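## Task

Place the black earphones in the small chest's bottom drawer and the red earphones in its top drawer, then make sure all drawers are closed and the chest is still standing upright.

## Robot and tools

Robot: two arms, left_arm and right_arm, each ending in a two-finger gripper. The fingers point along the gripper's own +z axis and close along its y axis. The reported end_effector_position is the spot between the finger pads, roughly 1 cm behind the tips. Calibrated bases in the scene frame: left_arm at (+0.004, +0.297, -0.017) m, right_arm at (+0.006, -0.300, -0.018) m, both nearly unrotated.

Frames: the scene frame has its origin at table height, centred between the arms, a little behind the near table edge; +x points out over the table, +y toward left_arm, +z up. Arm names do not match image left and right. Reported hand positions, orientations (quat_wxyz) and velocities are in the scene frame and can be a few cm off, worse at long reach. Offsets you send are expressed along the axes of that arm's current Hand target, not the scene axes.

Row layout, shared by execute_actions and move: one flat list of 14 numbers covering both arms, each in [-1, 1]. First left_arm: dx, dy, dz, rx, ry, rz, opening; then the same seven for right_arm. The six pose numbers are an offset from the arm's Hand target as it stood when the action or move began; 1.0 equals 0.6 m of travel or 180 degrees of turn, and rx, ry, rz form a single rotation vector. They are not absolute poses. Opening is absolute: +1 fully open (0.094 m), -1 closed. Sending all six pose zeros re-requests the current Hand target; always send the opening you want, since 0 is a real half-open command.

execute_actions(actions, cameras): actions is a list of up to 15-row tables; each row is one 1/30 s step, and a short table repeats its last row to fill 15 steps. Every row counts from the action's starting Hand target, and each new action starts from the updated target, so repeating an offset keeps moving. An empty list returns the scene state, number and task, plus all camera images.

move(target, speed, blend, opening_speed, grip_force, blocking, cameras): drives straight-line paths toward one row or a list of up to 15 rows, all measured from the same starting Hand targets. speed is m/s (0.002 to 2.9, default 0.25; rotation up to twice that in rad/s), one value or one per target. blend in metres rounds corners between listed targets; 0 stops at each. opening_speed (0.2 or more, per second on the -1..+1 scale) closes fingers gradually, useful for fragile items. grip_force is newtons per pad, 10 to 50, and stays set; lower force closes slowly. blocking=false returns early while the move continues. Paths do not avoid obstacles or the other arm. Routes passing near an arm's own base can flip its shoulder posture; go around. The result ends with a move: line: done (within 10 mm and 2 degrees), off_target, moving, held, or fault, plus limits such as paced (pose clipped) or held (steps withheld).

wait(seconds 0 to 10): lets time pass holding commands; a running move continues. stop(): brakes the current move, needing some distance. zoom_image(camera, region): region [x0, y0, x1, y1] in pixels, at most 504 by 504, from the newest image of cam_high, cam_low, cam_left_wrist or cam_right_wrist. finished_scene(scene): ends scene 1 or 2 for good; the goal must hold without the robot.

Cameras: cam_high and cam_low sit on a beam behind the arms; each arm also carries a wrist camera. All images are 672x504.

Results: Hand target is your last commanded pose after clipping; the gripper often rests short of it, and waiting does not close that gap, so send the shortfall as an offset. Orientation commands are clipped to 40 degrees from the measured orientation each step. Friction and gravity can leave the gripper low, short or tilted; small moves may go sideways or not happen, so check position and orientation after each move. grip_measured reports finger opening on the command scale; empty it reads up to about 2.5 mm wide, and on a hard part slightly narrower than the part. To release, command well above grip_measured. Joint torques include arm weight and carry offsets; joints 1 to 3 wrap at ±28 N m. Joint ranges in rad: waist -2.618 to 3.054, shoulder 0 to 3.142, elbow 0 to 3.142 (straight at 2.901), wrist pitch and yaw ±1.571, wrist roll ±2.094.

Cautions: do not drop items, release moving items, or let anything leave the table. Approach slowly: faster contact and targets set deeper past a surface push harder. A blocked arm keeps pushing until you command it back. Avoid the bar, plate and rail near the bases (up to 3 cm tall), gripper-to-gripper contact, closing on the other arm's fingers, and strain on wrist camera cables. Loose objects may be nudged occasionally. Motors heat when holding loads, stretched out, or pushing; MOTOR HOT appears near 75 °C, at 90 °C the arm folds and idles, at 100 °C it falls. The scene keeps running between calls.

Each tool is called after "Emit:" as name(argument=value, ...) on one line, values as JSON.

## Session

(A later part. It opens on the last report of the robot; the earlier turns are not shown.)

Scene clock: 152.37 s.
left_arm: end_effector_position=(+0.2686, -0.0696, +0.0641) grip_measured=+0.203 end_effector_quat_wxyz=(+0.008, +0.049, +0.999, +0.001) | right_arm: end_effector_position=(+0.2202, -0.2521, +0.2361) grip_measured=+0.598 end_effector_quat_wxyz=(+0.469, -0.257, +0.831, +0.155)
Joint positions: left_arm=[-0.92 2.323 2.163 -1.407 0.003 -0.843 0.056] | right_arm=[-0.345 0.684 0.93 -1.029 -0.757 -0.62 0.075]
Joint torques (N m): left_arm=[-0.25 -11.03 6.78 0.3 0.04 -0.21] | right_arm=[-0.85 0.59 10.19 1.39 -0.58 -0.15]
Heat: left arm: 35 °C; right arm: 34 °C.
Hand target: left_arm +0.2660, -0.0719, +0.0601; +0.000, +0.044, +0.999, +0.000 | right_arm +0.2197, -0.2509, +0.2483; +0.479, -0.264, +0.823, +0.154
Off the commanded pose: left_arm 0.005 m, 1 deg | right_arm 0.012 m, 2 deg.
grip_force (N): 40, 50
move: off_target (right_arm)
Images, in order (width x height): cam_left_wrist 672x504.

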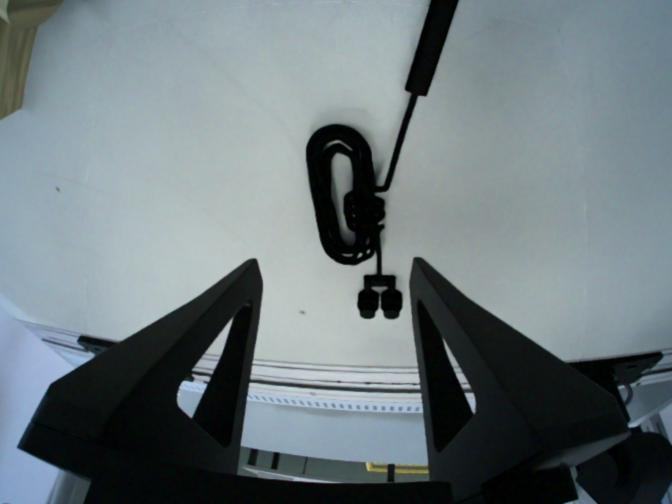

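Emit:
move(target=[[0.0185,-0.0117,0.0868,0,0,0,0.2,0,0,0,0,0,0,0.6],[0.0185,-0.0117,0.0868,0,0,0,-0.95,0,0,0,0,0,0,0.6]], speed=0.12, cameras=["cam_left_wrist"])

Scene clock: 183.03 s.
left_arm: end_effector_position=(+0.2577, -0.0834, +0.0162) grip_measured=-0.795 end_effector_quat_wxyz=(+0.008, +0.050, +0.999, -0.013) | right_arm: end_effector_position=(+0.2202, -0.2521, +0.2361) grip_measured=+0.598 end_effector_quat_wxyz=(+0.469, -0.257, +0.831, +0.155)
Joint positions: left_arm=[-0.953 2.323 1.973 -1.195 0.018 -0.874 0.01] | right_arm=[-0.345 0.684 0.93 -1.029 -0.757 -0.62 0.075]
Joint velocities: left_arm=[within noise] | right_arm=[0.002 0.002 0.007 -0.154 -0.022 0.066 -0.001]
Joint torques (N m): left_arm=[-0.02 -11.25 5.2 0.31 -0.13 -0.18] | right_arm=[-0.98 0.73 10.18 1.39 -0.54 -0.12]
Heat: left arm: 40 °C; right arm: 35 °C.
Hand target: left_arm +0.2543, -0.0781, +0.0081; +0.000, +0.044, +0.999, +0.000 | right_arm +0.2197, -0.2509, +0.2483; +0.479, -0.264, +0.823, +0.154
Off the commanded pose: left_arm 0.010 m, 2 deg | right_arm 0.012 m, 2 deg.
grip_force (N): 40, 50
move: off_target (right_arm)
Images, in order (width x height): cam_left_wrist 672x504.

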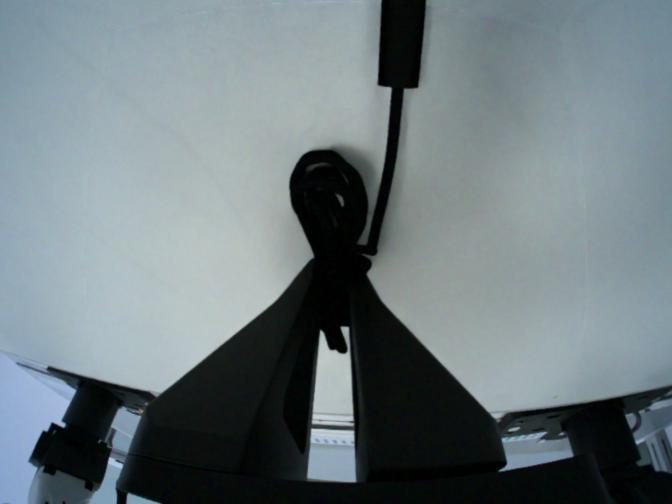

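Emit:
move(target=[[0,0,-0.36,0,0,0,-0.95,0,0,0,0,0,0,0.6],[-0.2497,0.3485,-0.3615,0.0593,-0.1883,0.1881,-0.95,0,0,0,0,0,0,0.6]], speed=0.2, blend=[0.04,0], cameras=["all"])

Scene clock: 195.33 s.
left_arm: end_effector_position=(+0.4273, +0.1189, +0.2117) grip_measured=-0.798 end_effector_quat_wxyz=(+0.267, +0.317, +0.905, -0.096) | right_arm: end_effector_position=(+0.2202, -0.2521, +0.2361) grip_measured=+0.598 end_effector_quat_wxyz=(+0.469, -0.257, +0.831, +0.155)
Joint positions: left_arm=[-0.296 1.852 1.878 -1.064 0.204 0.297 0.009] | right_arm=[-0.345 0.684 0.93 -1.029 -0.757 -0.62 0.075]
Joint torques (N m): left_arm=[0.06 -12.33 6.19 1.27 0.34 0.12] | right_arm=[-0.85 0.65 10.37 1.36 -0.52 -0.11]
Heat: left arm: 42 °C; right arm: 35 °C.
Hand target: left_arm +0.4220, +0.1173, +0.2249; +0.283, +0.326, +0.896, -0.103 | right_arm +0.2197, -0.2509, +0.2483; +0.479, -0.264, +0.823, +0.154
Off the commanded pose: left_arm 0.014 m, 2 deg | right_arm 0.012 m, 2 deg.
grip_force (N): 40, 50
move: off_target (left_arm, right_arm)

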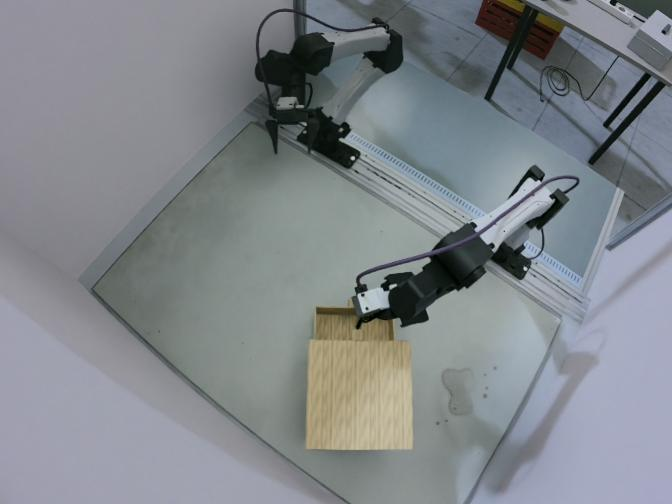

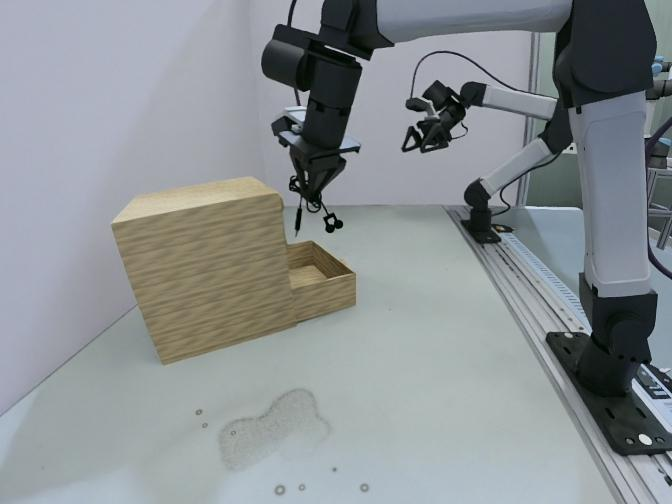

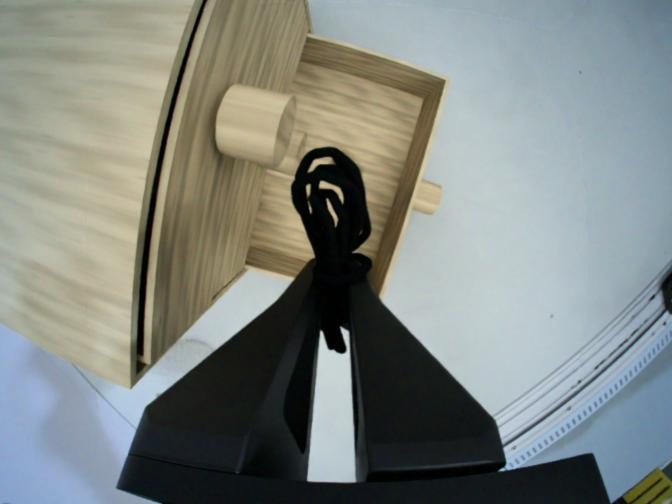

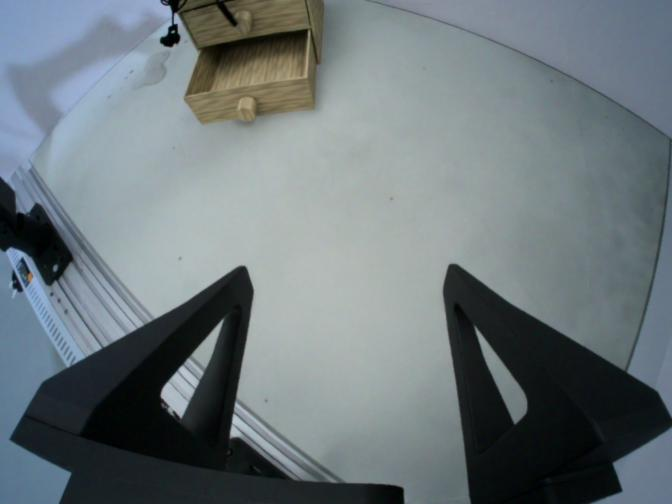

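Emit:
move(target=[[-0.048,-0.0367,0.0335,0,0,0,-0.95,0,0,0,0,0,0,0.6],[0.0382,-0.0367,0.1563,0,0,0,-0.95,0,0,0,0,0,0,0.6]], speed=0.12, blend=[0.005,0], cameras=["cam_left_wrist","cam_low","cam_right_wrist"])

Emit:
zoom_image(camera="cam_right_wrist", region=[130, 0, 370, 160])

Scene clock: 205.33 s.
left_arm: end_effector_position=(+0.4339, +0.0754, +0.1289) grip_measured=-0.798 end_effector_quat_wxyz=(+0.273, +0.333, +0.896, -0.107) | right_arm: end_effector_position=(+0.2202, -0.2521, +0.2361) grip_measured=+0.598 end_effector_quat_wxyz=(+0.469, -0.257, +0.831, +0.155)
Joint positions: left_arm=[-0.384 1.889 1.582 -0.703 0.188 0.247 0.009] | right_arm=[-0.345 0.684 0.93 -1.029 -0.757 -0.62 0.075]
Joint torques (N m): left_arm=[0.12 -11.36 6.63 1.33 -0.04 -0.15] | right_arm=[-0.79 0.76 10.3 1.4 -0.57 -0.13]
Heat: left arm: 42 °C; right arm: 35 °C.
Hand target: left_arm +0.4346, +0.0779, +0.1350; +0.283, +0.326, +0.896, -0.103 | right_arm +0.2197, -0.2509, +0.2483; +0.479, -0.264, +0.823, +0.154
Off the commanded pose: left_arm 0.007 m, 1 deg | right_arm 0.012 m, 2 deg.
grip_force (N): 40, 50
move: off_target (right_arm)
Images, in order (width x height): cam_low 672x504, cam_left_wrist 672x504, cam_right_wrist 672x504.

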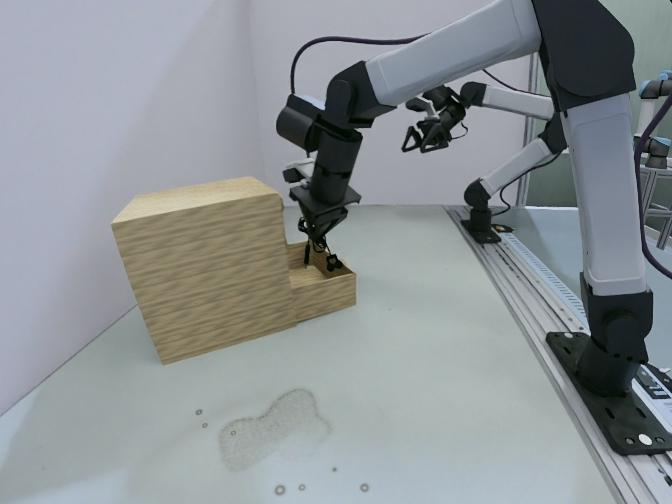

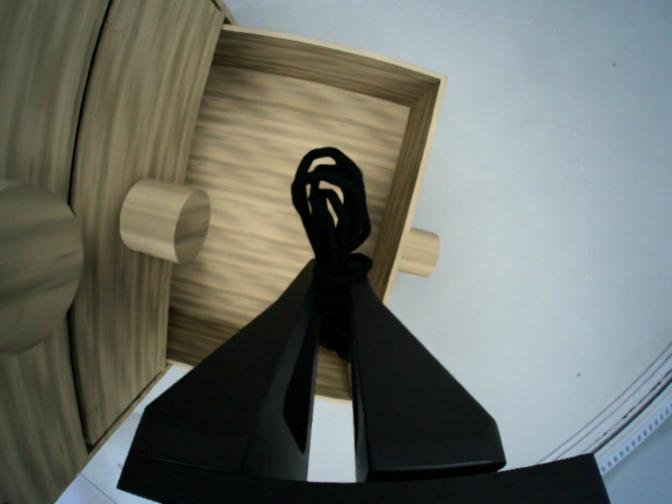

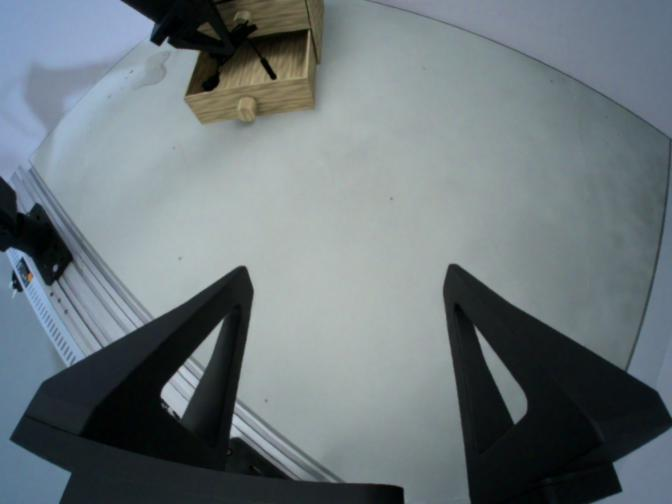

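Scaled by 2.100 from the camera's 672x504 image, which has a finer 960x720 frame.

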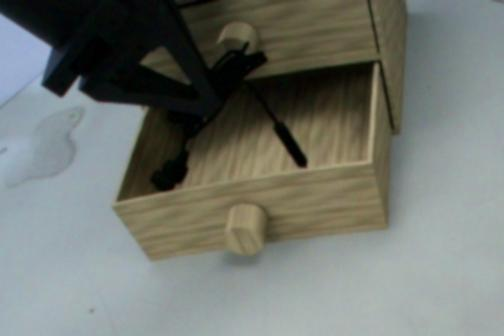

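Emit:
move(target=[[0.043,0,0.0614,0,0,0,-0.95,0,0,0,0,0,0,0.6],[0.043,0,0.0614,0,0,0,-0.4,0,0,0,0,0,0,0.6]], speed=0.1, opening_speed=0.8, cameras=["cam_left_wrist"])

Scene clock: 216.47 s.
left_arm: end_effector_position=(+0.4339, +0.0760, +0.0942) grip_measured=-0.403 end_effector_quat_wxyz=(+0.284, +0.332, +0.893, -0.107) | right_arm: end_effector_position=(+0.2202, -0.2521, +0.2361) grip_measured=+0.598 end_effector_quat_wxyz=(+0.469, -0.257, +0.831, +0.155)
Joint positions: left_arm=[-0.384 1.889 1.43 -0.529 0.187 0.246 0.028] | right_arm=[-0.345 0.684 0.93 -1.029 -0.757 -0.62 0.075]
Joint torques (N m): left_arm=[-0.02 -9.26 6.57 1.33 -0.04 -0.15] | right_arm=[-0.84 0.66 10.22 1.38 -0.51 -0.15]
Heat: left arm: 41 °C; right arm: 36 °C.
Hand target: left_arm +0.4345, +0.0778, +0.0900; +0.283, +0.326, +0.896, -0.103 | right_arm +0.2197, -0.2509, +0.2483; +0.479, -0.264, +0.823, +0.154
Off the commanded pose: left_arm 0.005 m, 1 deg | right_arm 0.012 m, 2 deg.
grip_force (N): 40, 50
move: off_target (right_arm)
Images, in order (width x height): cam_left_wrist 672x504.

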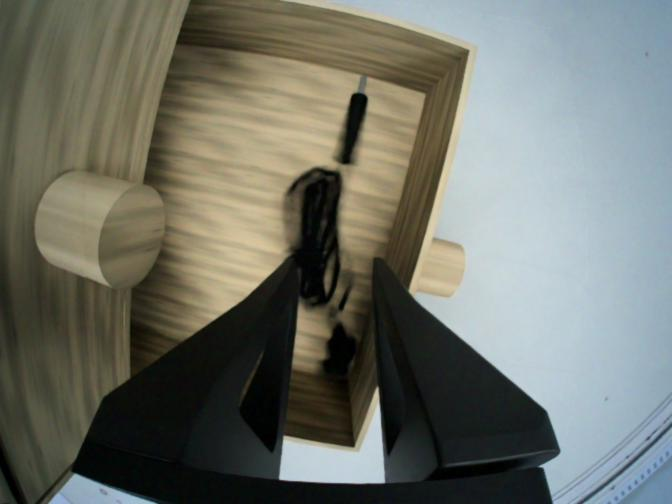

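Emit:
move(target=[[-0.1435,0,-0.2048,0,0,0,-0.4,0.01,0.1,0.2,0,0,0,-0.9],[-0.029,0.046,-0.488,0,0,0,-0.4,0.028,0.264,0.553,0,-0.0833,0,-0.9]], speed=0.22, blend=[0.03,0], grip_force=50, cameras=["cam_left_wrist","cam_right_wrist"])

Scene clock: 226.07 s.
left_arm: end_effector_position=(+0.3487, +0.1976, +0.3362) grip_measured=-0.403 end_effector_quat_wxyz=(+0.305, +0.317, +0.893, -0.094) | right_arm: end_effector_position=(+0.3505, +0.0335, +0.0605) grip_measured=-0.898 end_effector_quat_wxyz=(+0.568, -0.246, +0.763, +0.185)
Joint positions: left_arm=[-0.106 1.675 2.195 -1.52 0.306 0.459 0.028] | right_arm=[0.841 1.926 0.674 0.954 0.232 0.038 0.005]
Joint torques (N m): left_arm=[0.4 -7.45 6.97 0.77 0.41 0.12] | right_arm=[-0.01 -6.43 8.02 2.16 0.08 -0.07]
Heat: left arm: 40 °C; right arm: 36 °C.
Hand target: left_arm +0.3346, +0.1979, +0.3398; +0.283, +0.326, +0.896, -0.103 | right_arm +0.3554, +0.0408, +0.0698; +0.582, -0.242, +0.754, +0.187
Off the commanded pose: left_arm 0.015 m, 3 deg | right_arm 0.013 m, 2 deg.
joint sent to its limit (left arm) — joint 4 (wrist pitch), lower limit. The joint targets still meet the commanded pose.
move: off_target (left_arm, right_arm)
Images, in order (width x height): cam_left_wrist 672x504, cam_right_wrist 672x504.

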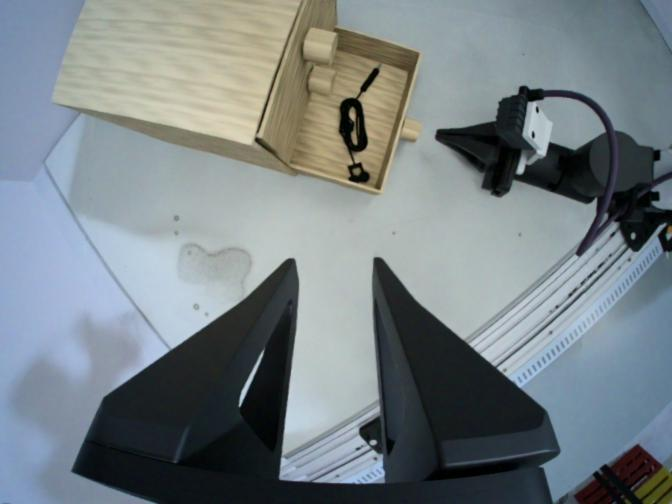

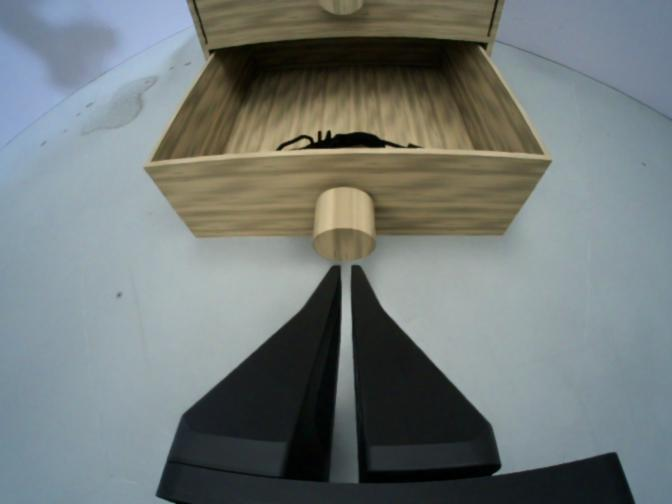

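Emit:
move(target=[0,0,0,0,0,0,-0.4,-0.0574,0,0.2141,0,0,0,-0.9], speed=0.09, cameras=["cam_left_wrist","cam_right_wrist"])

Scene clock: 230.90 s.
left_arm: end_effector_position=(+0.3487, +0.1976, +0.3362) grip_measured=-0.403 end_effector_quat_wxyz=(+0.305, +0.317, +0.893, -0.094) | right_arm: end_effector_position=(+0.4628, +0.1123, +0.0798) grip_measured=-0.898 end_effector_quat_wxyz=(+0.595, -0.228, +0.748, +0.186)
Joint positions: left_arm=[-0.106 1.675 2.195 -1.52 0.306 0.459 0.028] | right_arm=[0.779 2.258 1.294 0.734 0.197 0.02 0.005]
Joint torques (N m): left_arm=[0.42 -7.45 6.97 0.77 0.41 0.1] | right_arm=[-0.25 -9.09 9.36 1.75 -0.2 -0.11]
Heat: left arm: 39 °C; right arm: 36 °C.
Hand target: left_arm +0.3346, +0.1979, +0.3398; +0.283, +0.326, +0.896, -0.103 | right_arm +0.4636, +0.1182, +0.0706; +0.582, -0.242, +0.754, +0.187
Off the commanded pose: left_arm 0.015 m, 3 deg | right_arm 0.011 m, 2 deg.
joint sent to its limit (left arm) — joint 4 (wrist pitch), lower limit. The joint targets still meet the commanded pose.
move: off_target (left_arm, right_arm)
Images, in order (width x height): cam_left_wrist 672x504, cam_right_wrist 672x504.

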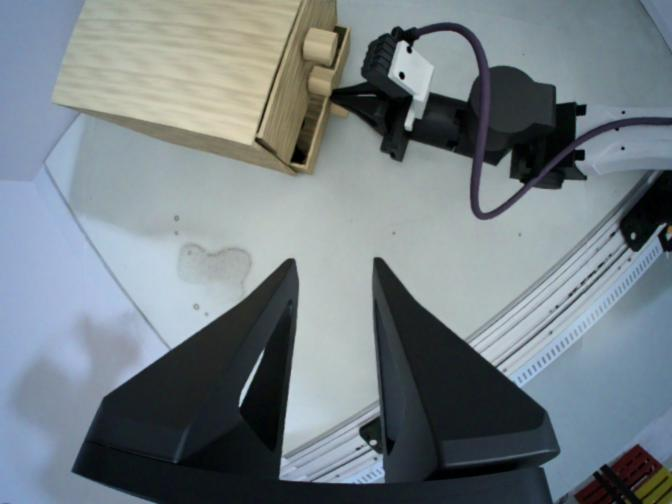

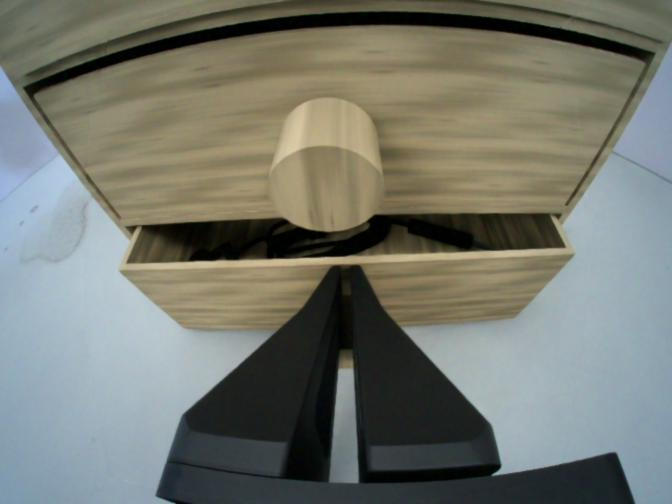

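Emit:
move(target=[[0,0,0,0,0,0,-0.4,0.0259,0,-0.0966,0,0,0,-0.9],[0,0,0,0,0,0,-0.4,0.0468,0,-0.091,0,0,0,-0.9]], speed=0.12, cameras=["cam_right_wrist"])

Scene clock: 235.63 s.
left_arm: end_effector_position=(+0.3487, +0.1976, +0.3362) grip_measured=-0.403 end_effector_quat_wxyz=(+0.305, +0.317, +0.893, -0.094) | right_arm: end_effector_position=(+0.4207, +0.0823, +0.0611) grip_measured=-0.898 end_effector_quat_wxyz=(+0.583, -0.239, +0.754, +0.186)
Joint positions: left_arm=[-0.106 1.675 2.195 -1.52 0.306 0.459 0.028] | right_arm=[0.793 2.157 1.037 0.86 0.196 0.02 0.005]
Joint torques (N m): left_arm=[0.4 -7.45 6.97 0.78 0.41 0.1] | right_arm=[0.58 -9.01 5.01 2.17 -0.01 -0.02]
Heat: left arm: 38 °C; right arm: 36 °C.
Hand target: left_arm +0.3346, +0.1979, +0.3398; +0.283, +0.326, +0.896, -0.103 | right_arm +0.4149, +0.0834, +0.0573; +0.582, -0.242, +0.753, +0.187
Off the commanded pose: left_arm 0.015 m, 3 deg | right_arm 0.007 m, 0 deg.
joint sent to its limit (left arm) — joint 4 (wrist pitch), lower limit. The joint targets still meet the commanded pose.
move: off_target (left_arm)
Images, in order (width x height): cam_right_wrist 672x504.

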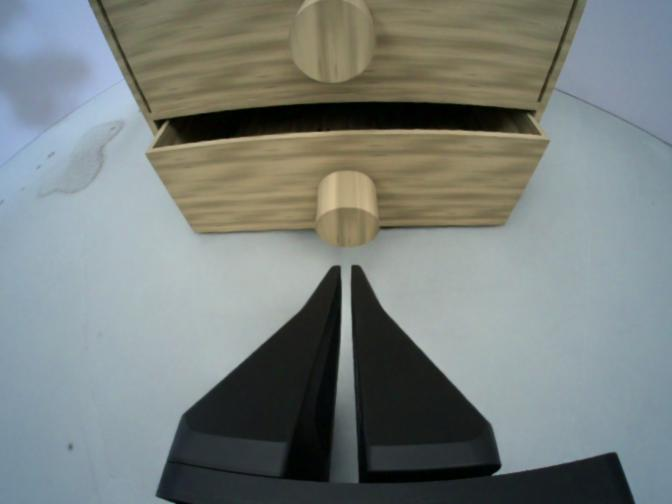

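Emit:
move(target=[[0,0,0,0,0,0,-0.4,0.0225,0,0.006,0,0,0,-0.9],[0,0,0,0,0,0,-0.4,-0.0034,0,0.1026,0,0,0,-0.9]], speed=0.08, blend=[0.004,0], cameras=["cam_right_wrist","cam_left_wrist"])

Scene clock: 240.63 s.
left_arm: end_effector_position=(+0.3487, +0.1976, +0.3362) grip_measured=-0.403 end_effector_quat_wxyz=(+0.305, +0.317, +0.893, -0.094) | right_arm: end_effector_position=(+0.4586, +0.1109, +0.0446) grip_measured=-0.898 end_effector_quat_wxyz=(+0.585, -0.234, +0.754, +0.184)
Joint positions: left_arm=[-0.106 1.675 2.195 -1.52 0.306 0.459 0.028] | right_arm=[0.778 2.327 1.269 0.805 0.191 0.018 0.005]
Joint torques (N m): left_arm=[0.42 -7.45 6.97 0.78 0.41 0.1] | right_arm=[-0.46 -8.8 10.5 1.75 -0.22 -0.11]
Heat: left arm: 38 °C; right arm: 36 °C.
Hand target: left_arm +0.3346, +0.1979, +0.3398; +0.283, +0.326, +0.896, -0.103 | right_arm +0.4638, +0.1183, +0.0436; +0.582, -0.242, +0.754, +0.187
Off the commanded pose: left_arm 0.015 m, 3 deg | right_arm 0.009 m, 1 deg.
joint sent to its limit (left arm) — joint 4 (wrist pitch), lower limit. The joint targets still meet the commanded pose.
move: off_target (left_arm)
Images, in order (width x height): cam_left_wrist 672x504, cam_right_wrist 672x504.

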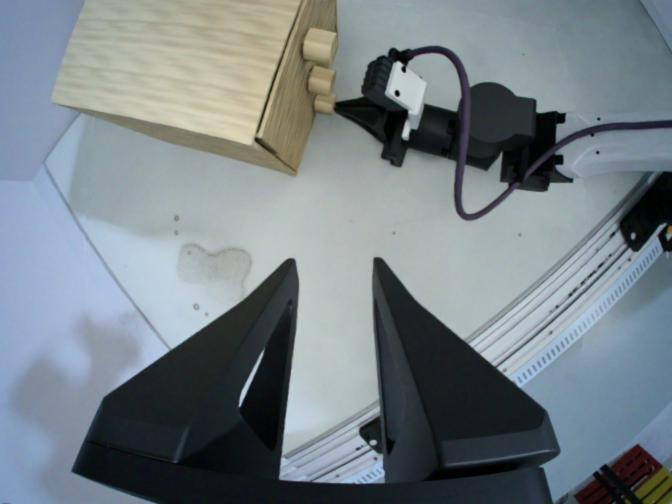

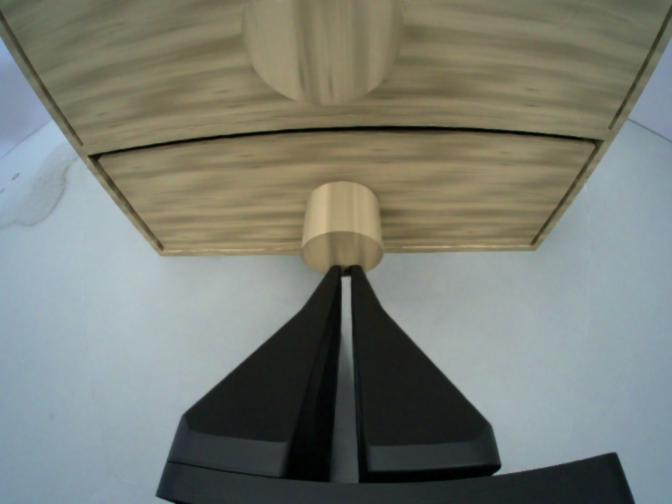

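Emit:
zoom_image(camera="cam_right_wrist", region=[500, 60, 672, 270])

Emit:
zoom_image(camera="cam_left_wrist", region=[230, 20, 370, 190])

Scaled by 2.400 from the camera's 672x504 image, which has a finer 960x720 frame.

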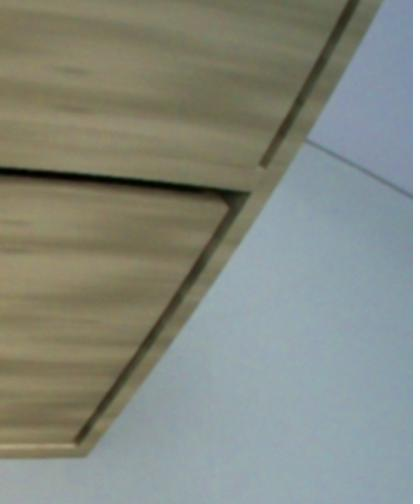

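Scaled by 2.965 from the camera's 672x504 image, which has a finer 960x720 frame.

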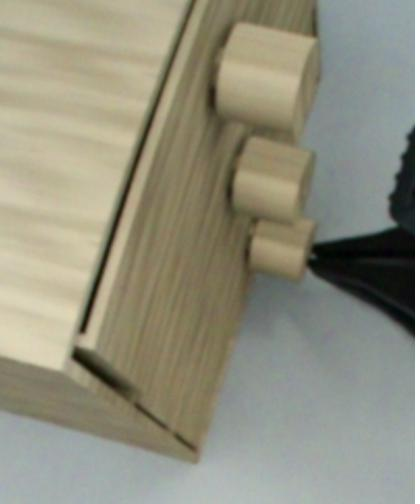

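Emit:
move(target=[[0,0,0,0,0,0,-0.4,0.0302,0,-0.1127,0,0,0,-0.9],[0,0,0,0,0,0,-0.4,-0.2306,0,-0.1826,0,0,0,-0.9],[0,0,0,0,0,0,-0.4,-0.2625,0,-0.0635,0,0,0,-0.9]], speed=[0.2,0.2,0.08], blend=[0.02,0,0], cameras=["cam_right_wrist","cam_left_wrist"])

Emit:
zoom_image(camera="cam_left_wrist", region=[230, 20, 370, 190])

Scene clock: 251.53 s.
left_arm: end_effector_position=(+0.3487, +0.1976, +0.3362) grip_measured=-0.403 end_effector_quat_wxyz=(+0.305, +0.317, +0.893, -0.094) | right_arm: end_effector_position=(+0.4572, +0.1107, +0.1987) grip_measured=-0.898 end_effector_quat_wxyz=(+0.571, -0.241, +0.764, +0.177)
Joint positions: left_arm=[-0.106 1.675 2.195 -1.52 0.306 0.459 0.028] | right_arm=[0.791 2.013 1.503 0.215 0.202 0.02 0.005]
Joint torques (N m): left_arm=[0.42 -7.46 6.98 0.78 0.41 0.1] | right_arm=[-0.88 -7.15 12.38 2.24 -0.21 -0.1]
Heat: left arm: 36 °C; right arm: 37 °C.
Hand target: left_arm +0.3346, +0.1979, +0.3398; +0.283, +0.326, +0.896, -0.103 | right_arm +0.4662, +0.1199, +0.2056; +0.582, -0.242, +0.754, +0.187
Off the commanded pose: left_arm 0.015 m, 3 deg | right_arm 0.015 m, 2 deg.
joint sent to its limit (left arm) — joint 4 (wrist pitch), lower limit. The joint targets still meet the commanded pose.
move: off_target (left_arm, right_arm)
Images, in order (width x height): cam_left_wrist 672x504, cam_right_wrist 672x504.

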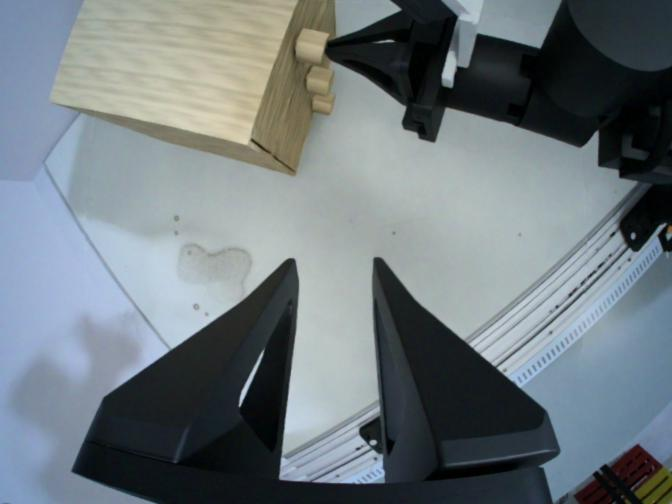

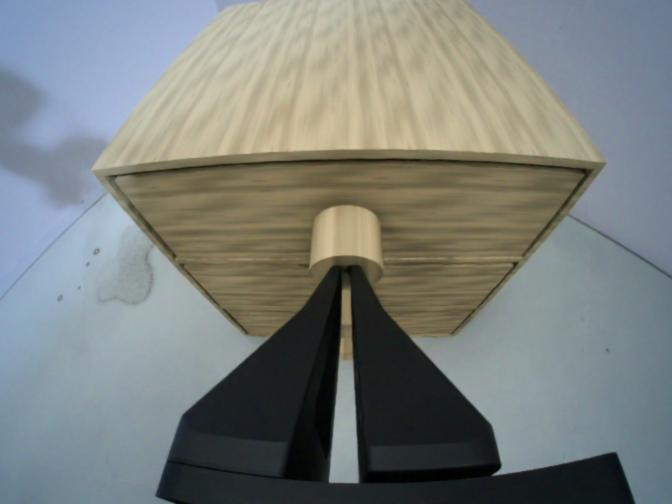

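Scaled by 2.965 from the camera's 672x504 image, which has a finer 960x720 frame.

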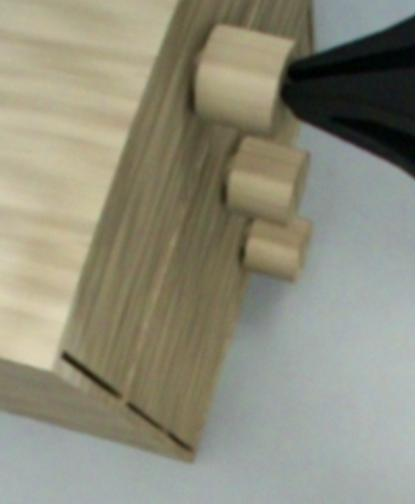

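Emit:
move(target=[0,0,0,0,0,0,-0.4,0.0388,0,-0.145,0,0,0,-0.9], speed=0.15, cameras=["cam_right_wrist","cam_left_wrist","cam_low"])

Emit:
zoom_image(camera="cam_left_wrist", region=[230, 20, 370, 190])

Emit:
zoom_image(camera="cam_right_wrist", region=[120, 120, 580, 320])

Scene clock: 254.60 s.
left_arm: end_effector_position=(+0.3487, +0.1976, +0.3362) grip_measured=-0.403 end_effector_quat_wxyz=(+0.305, +0.317, +0.893, -0.094) | right_arm: end_effector_position=(+0.3973, +0.0692, +0.1945) grip_measured=-0.898 end_effector_quat_wxyz=(+0.571, -0.249, +0.760, +0.182)
Joint positions: left_arm=[-0.106 1.675 2.195 -1.52 0.306 0.459 0.028] | right_arm=[0.821 1.759 1.142 0.326 0.213 0.02 0.005]
Joint torques (N m): left_arm=[0.42 -7.45 6.97 0.77 0.41 0.1] | right_arm=[0.31 -9.55 6.6 2.18 0.09 0.01]
Heat: left arm: 36 °C; right arm: 37 °C.
Hand target: left_arm +0.3346, +0.1979, +0.3398; +0.283, +0.326, +0.896, -0.103 | right_arm +0.3929, +0.0677, +0.2051; +0.582, -0.242, +0.754, +0.187
Off the commanded pose: left_arm 0.015 m, 3 deg | right_arm 0.012 m, 2 deg.
joint sent to its limit (left arm) — joint 4 (wrist pitch), lower limit. The joint targets still meet the commanded pose.
move: off_target (left_arm, right_arm)
Images, in order (width x height): cam_low 672x504, cam_left_wrist 672x504, cam_right_wrist 672x504.

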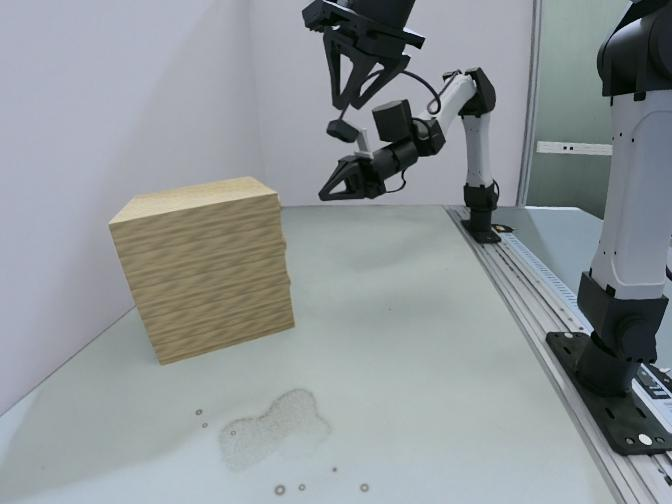

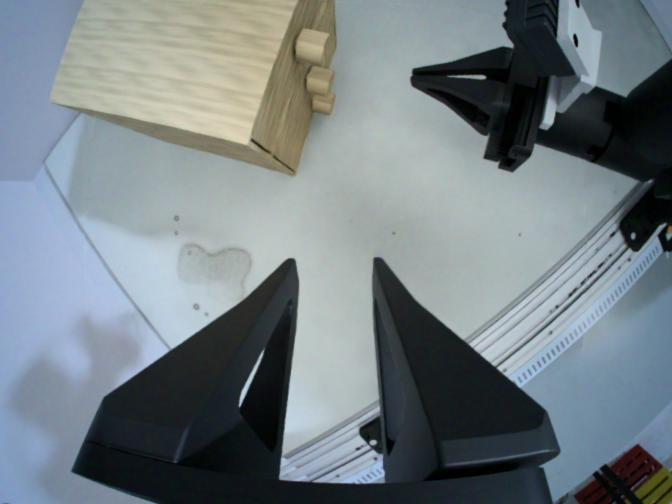

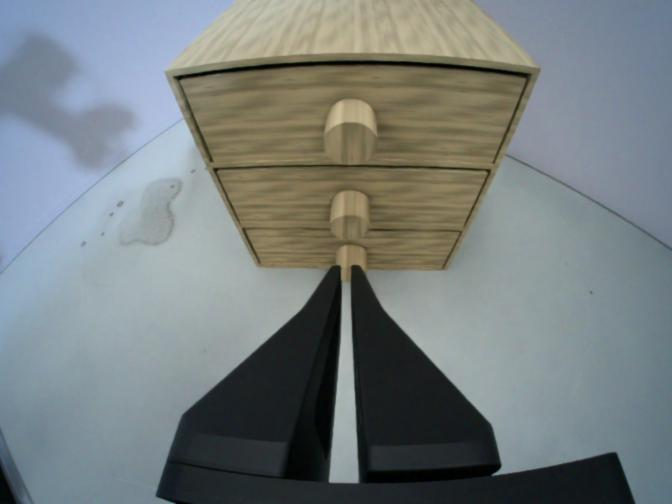

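Scaled by 2.965 from the camera's 672x504 image, which has a finer 960x720 frame.

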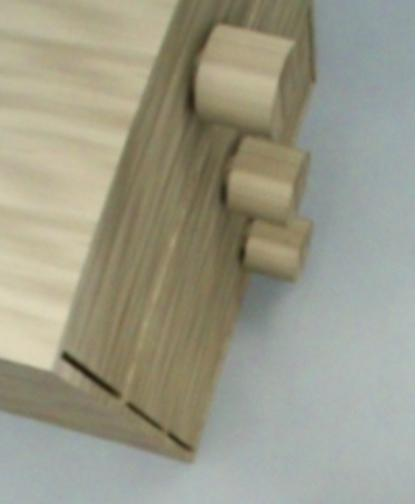

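Scaled by 1.096 from the camera's 672x504 image, which has a finer 960x720 frame.

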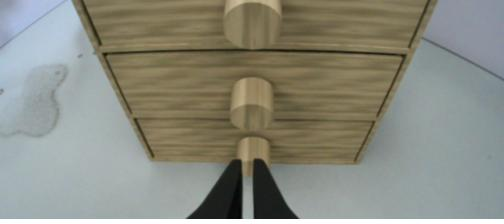

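All drawers are flush and the chest is upright.

Emit:
finished_scene(scene=2)

The scene is finished: the task was done.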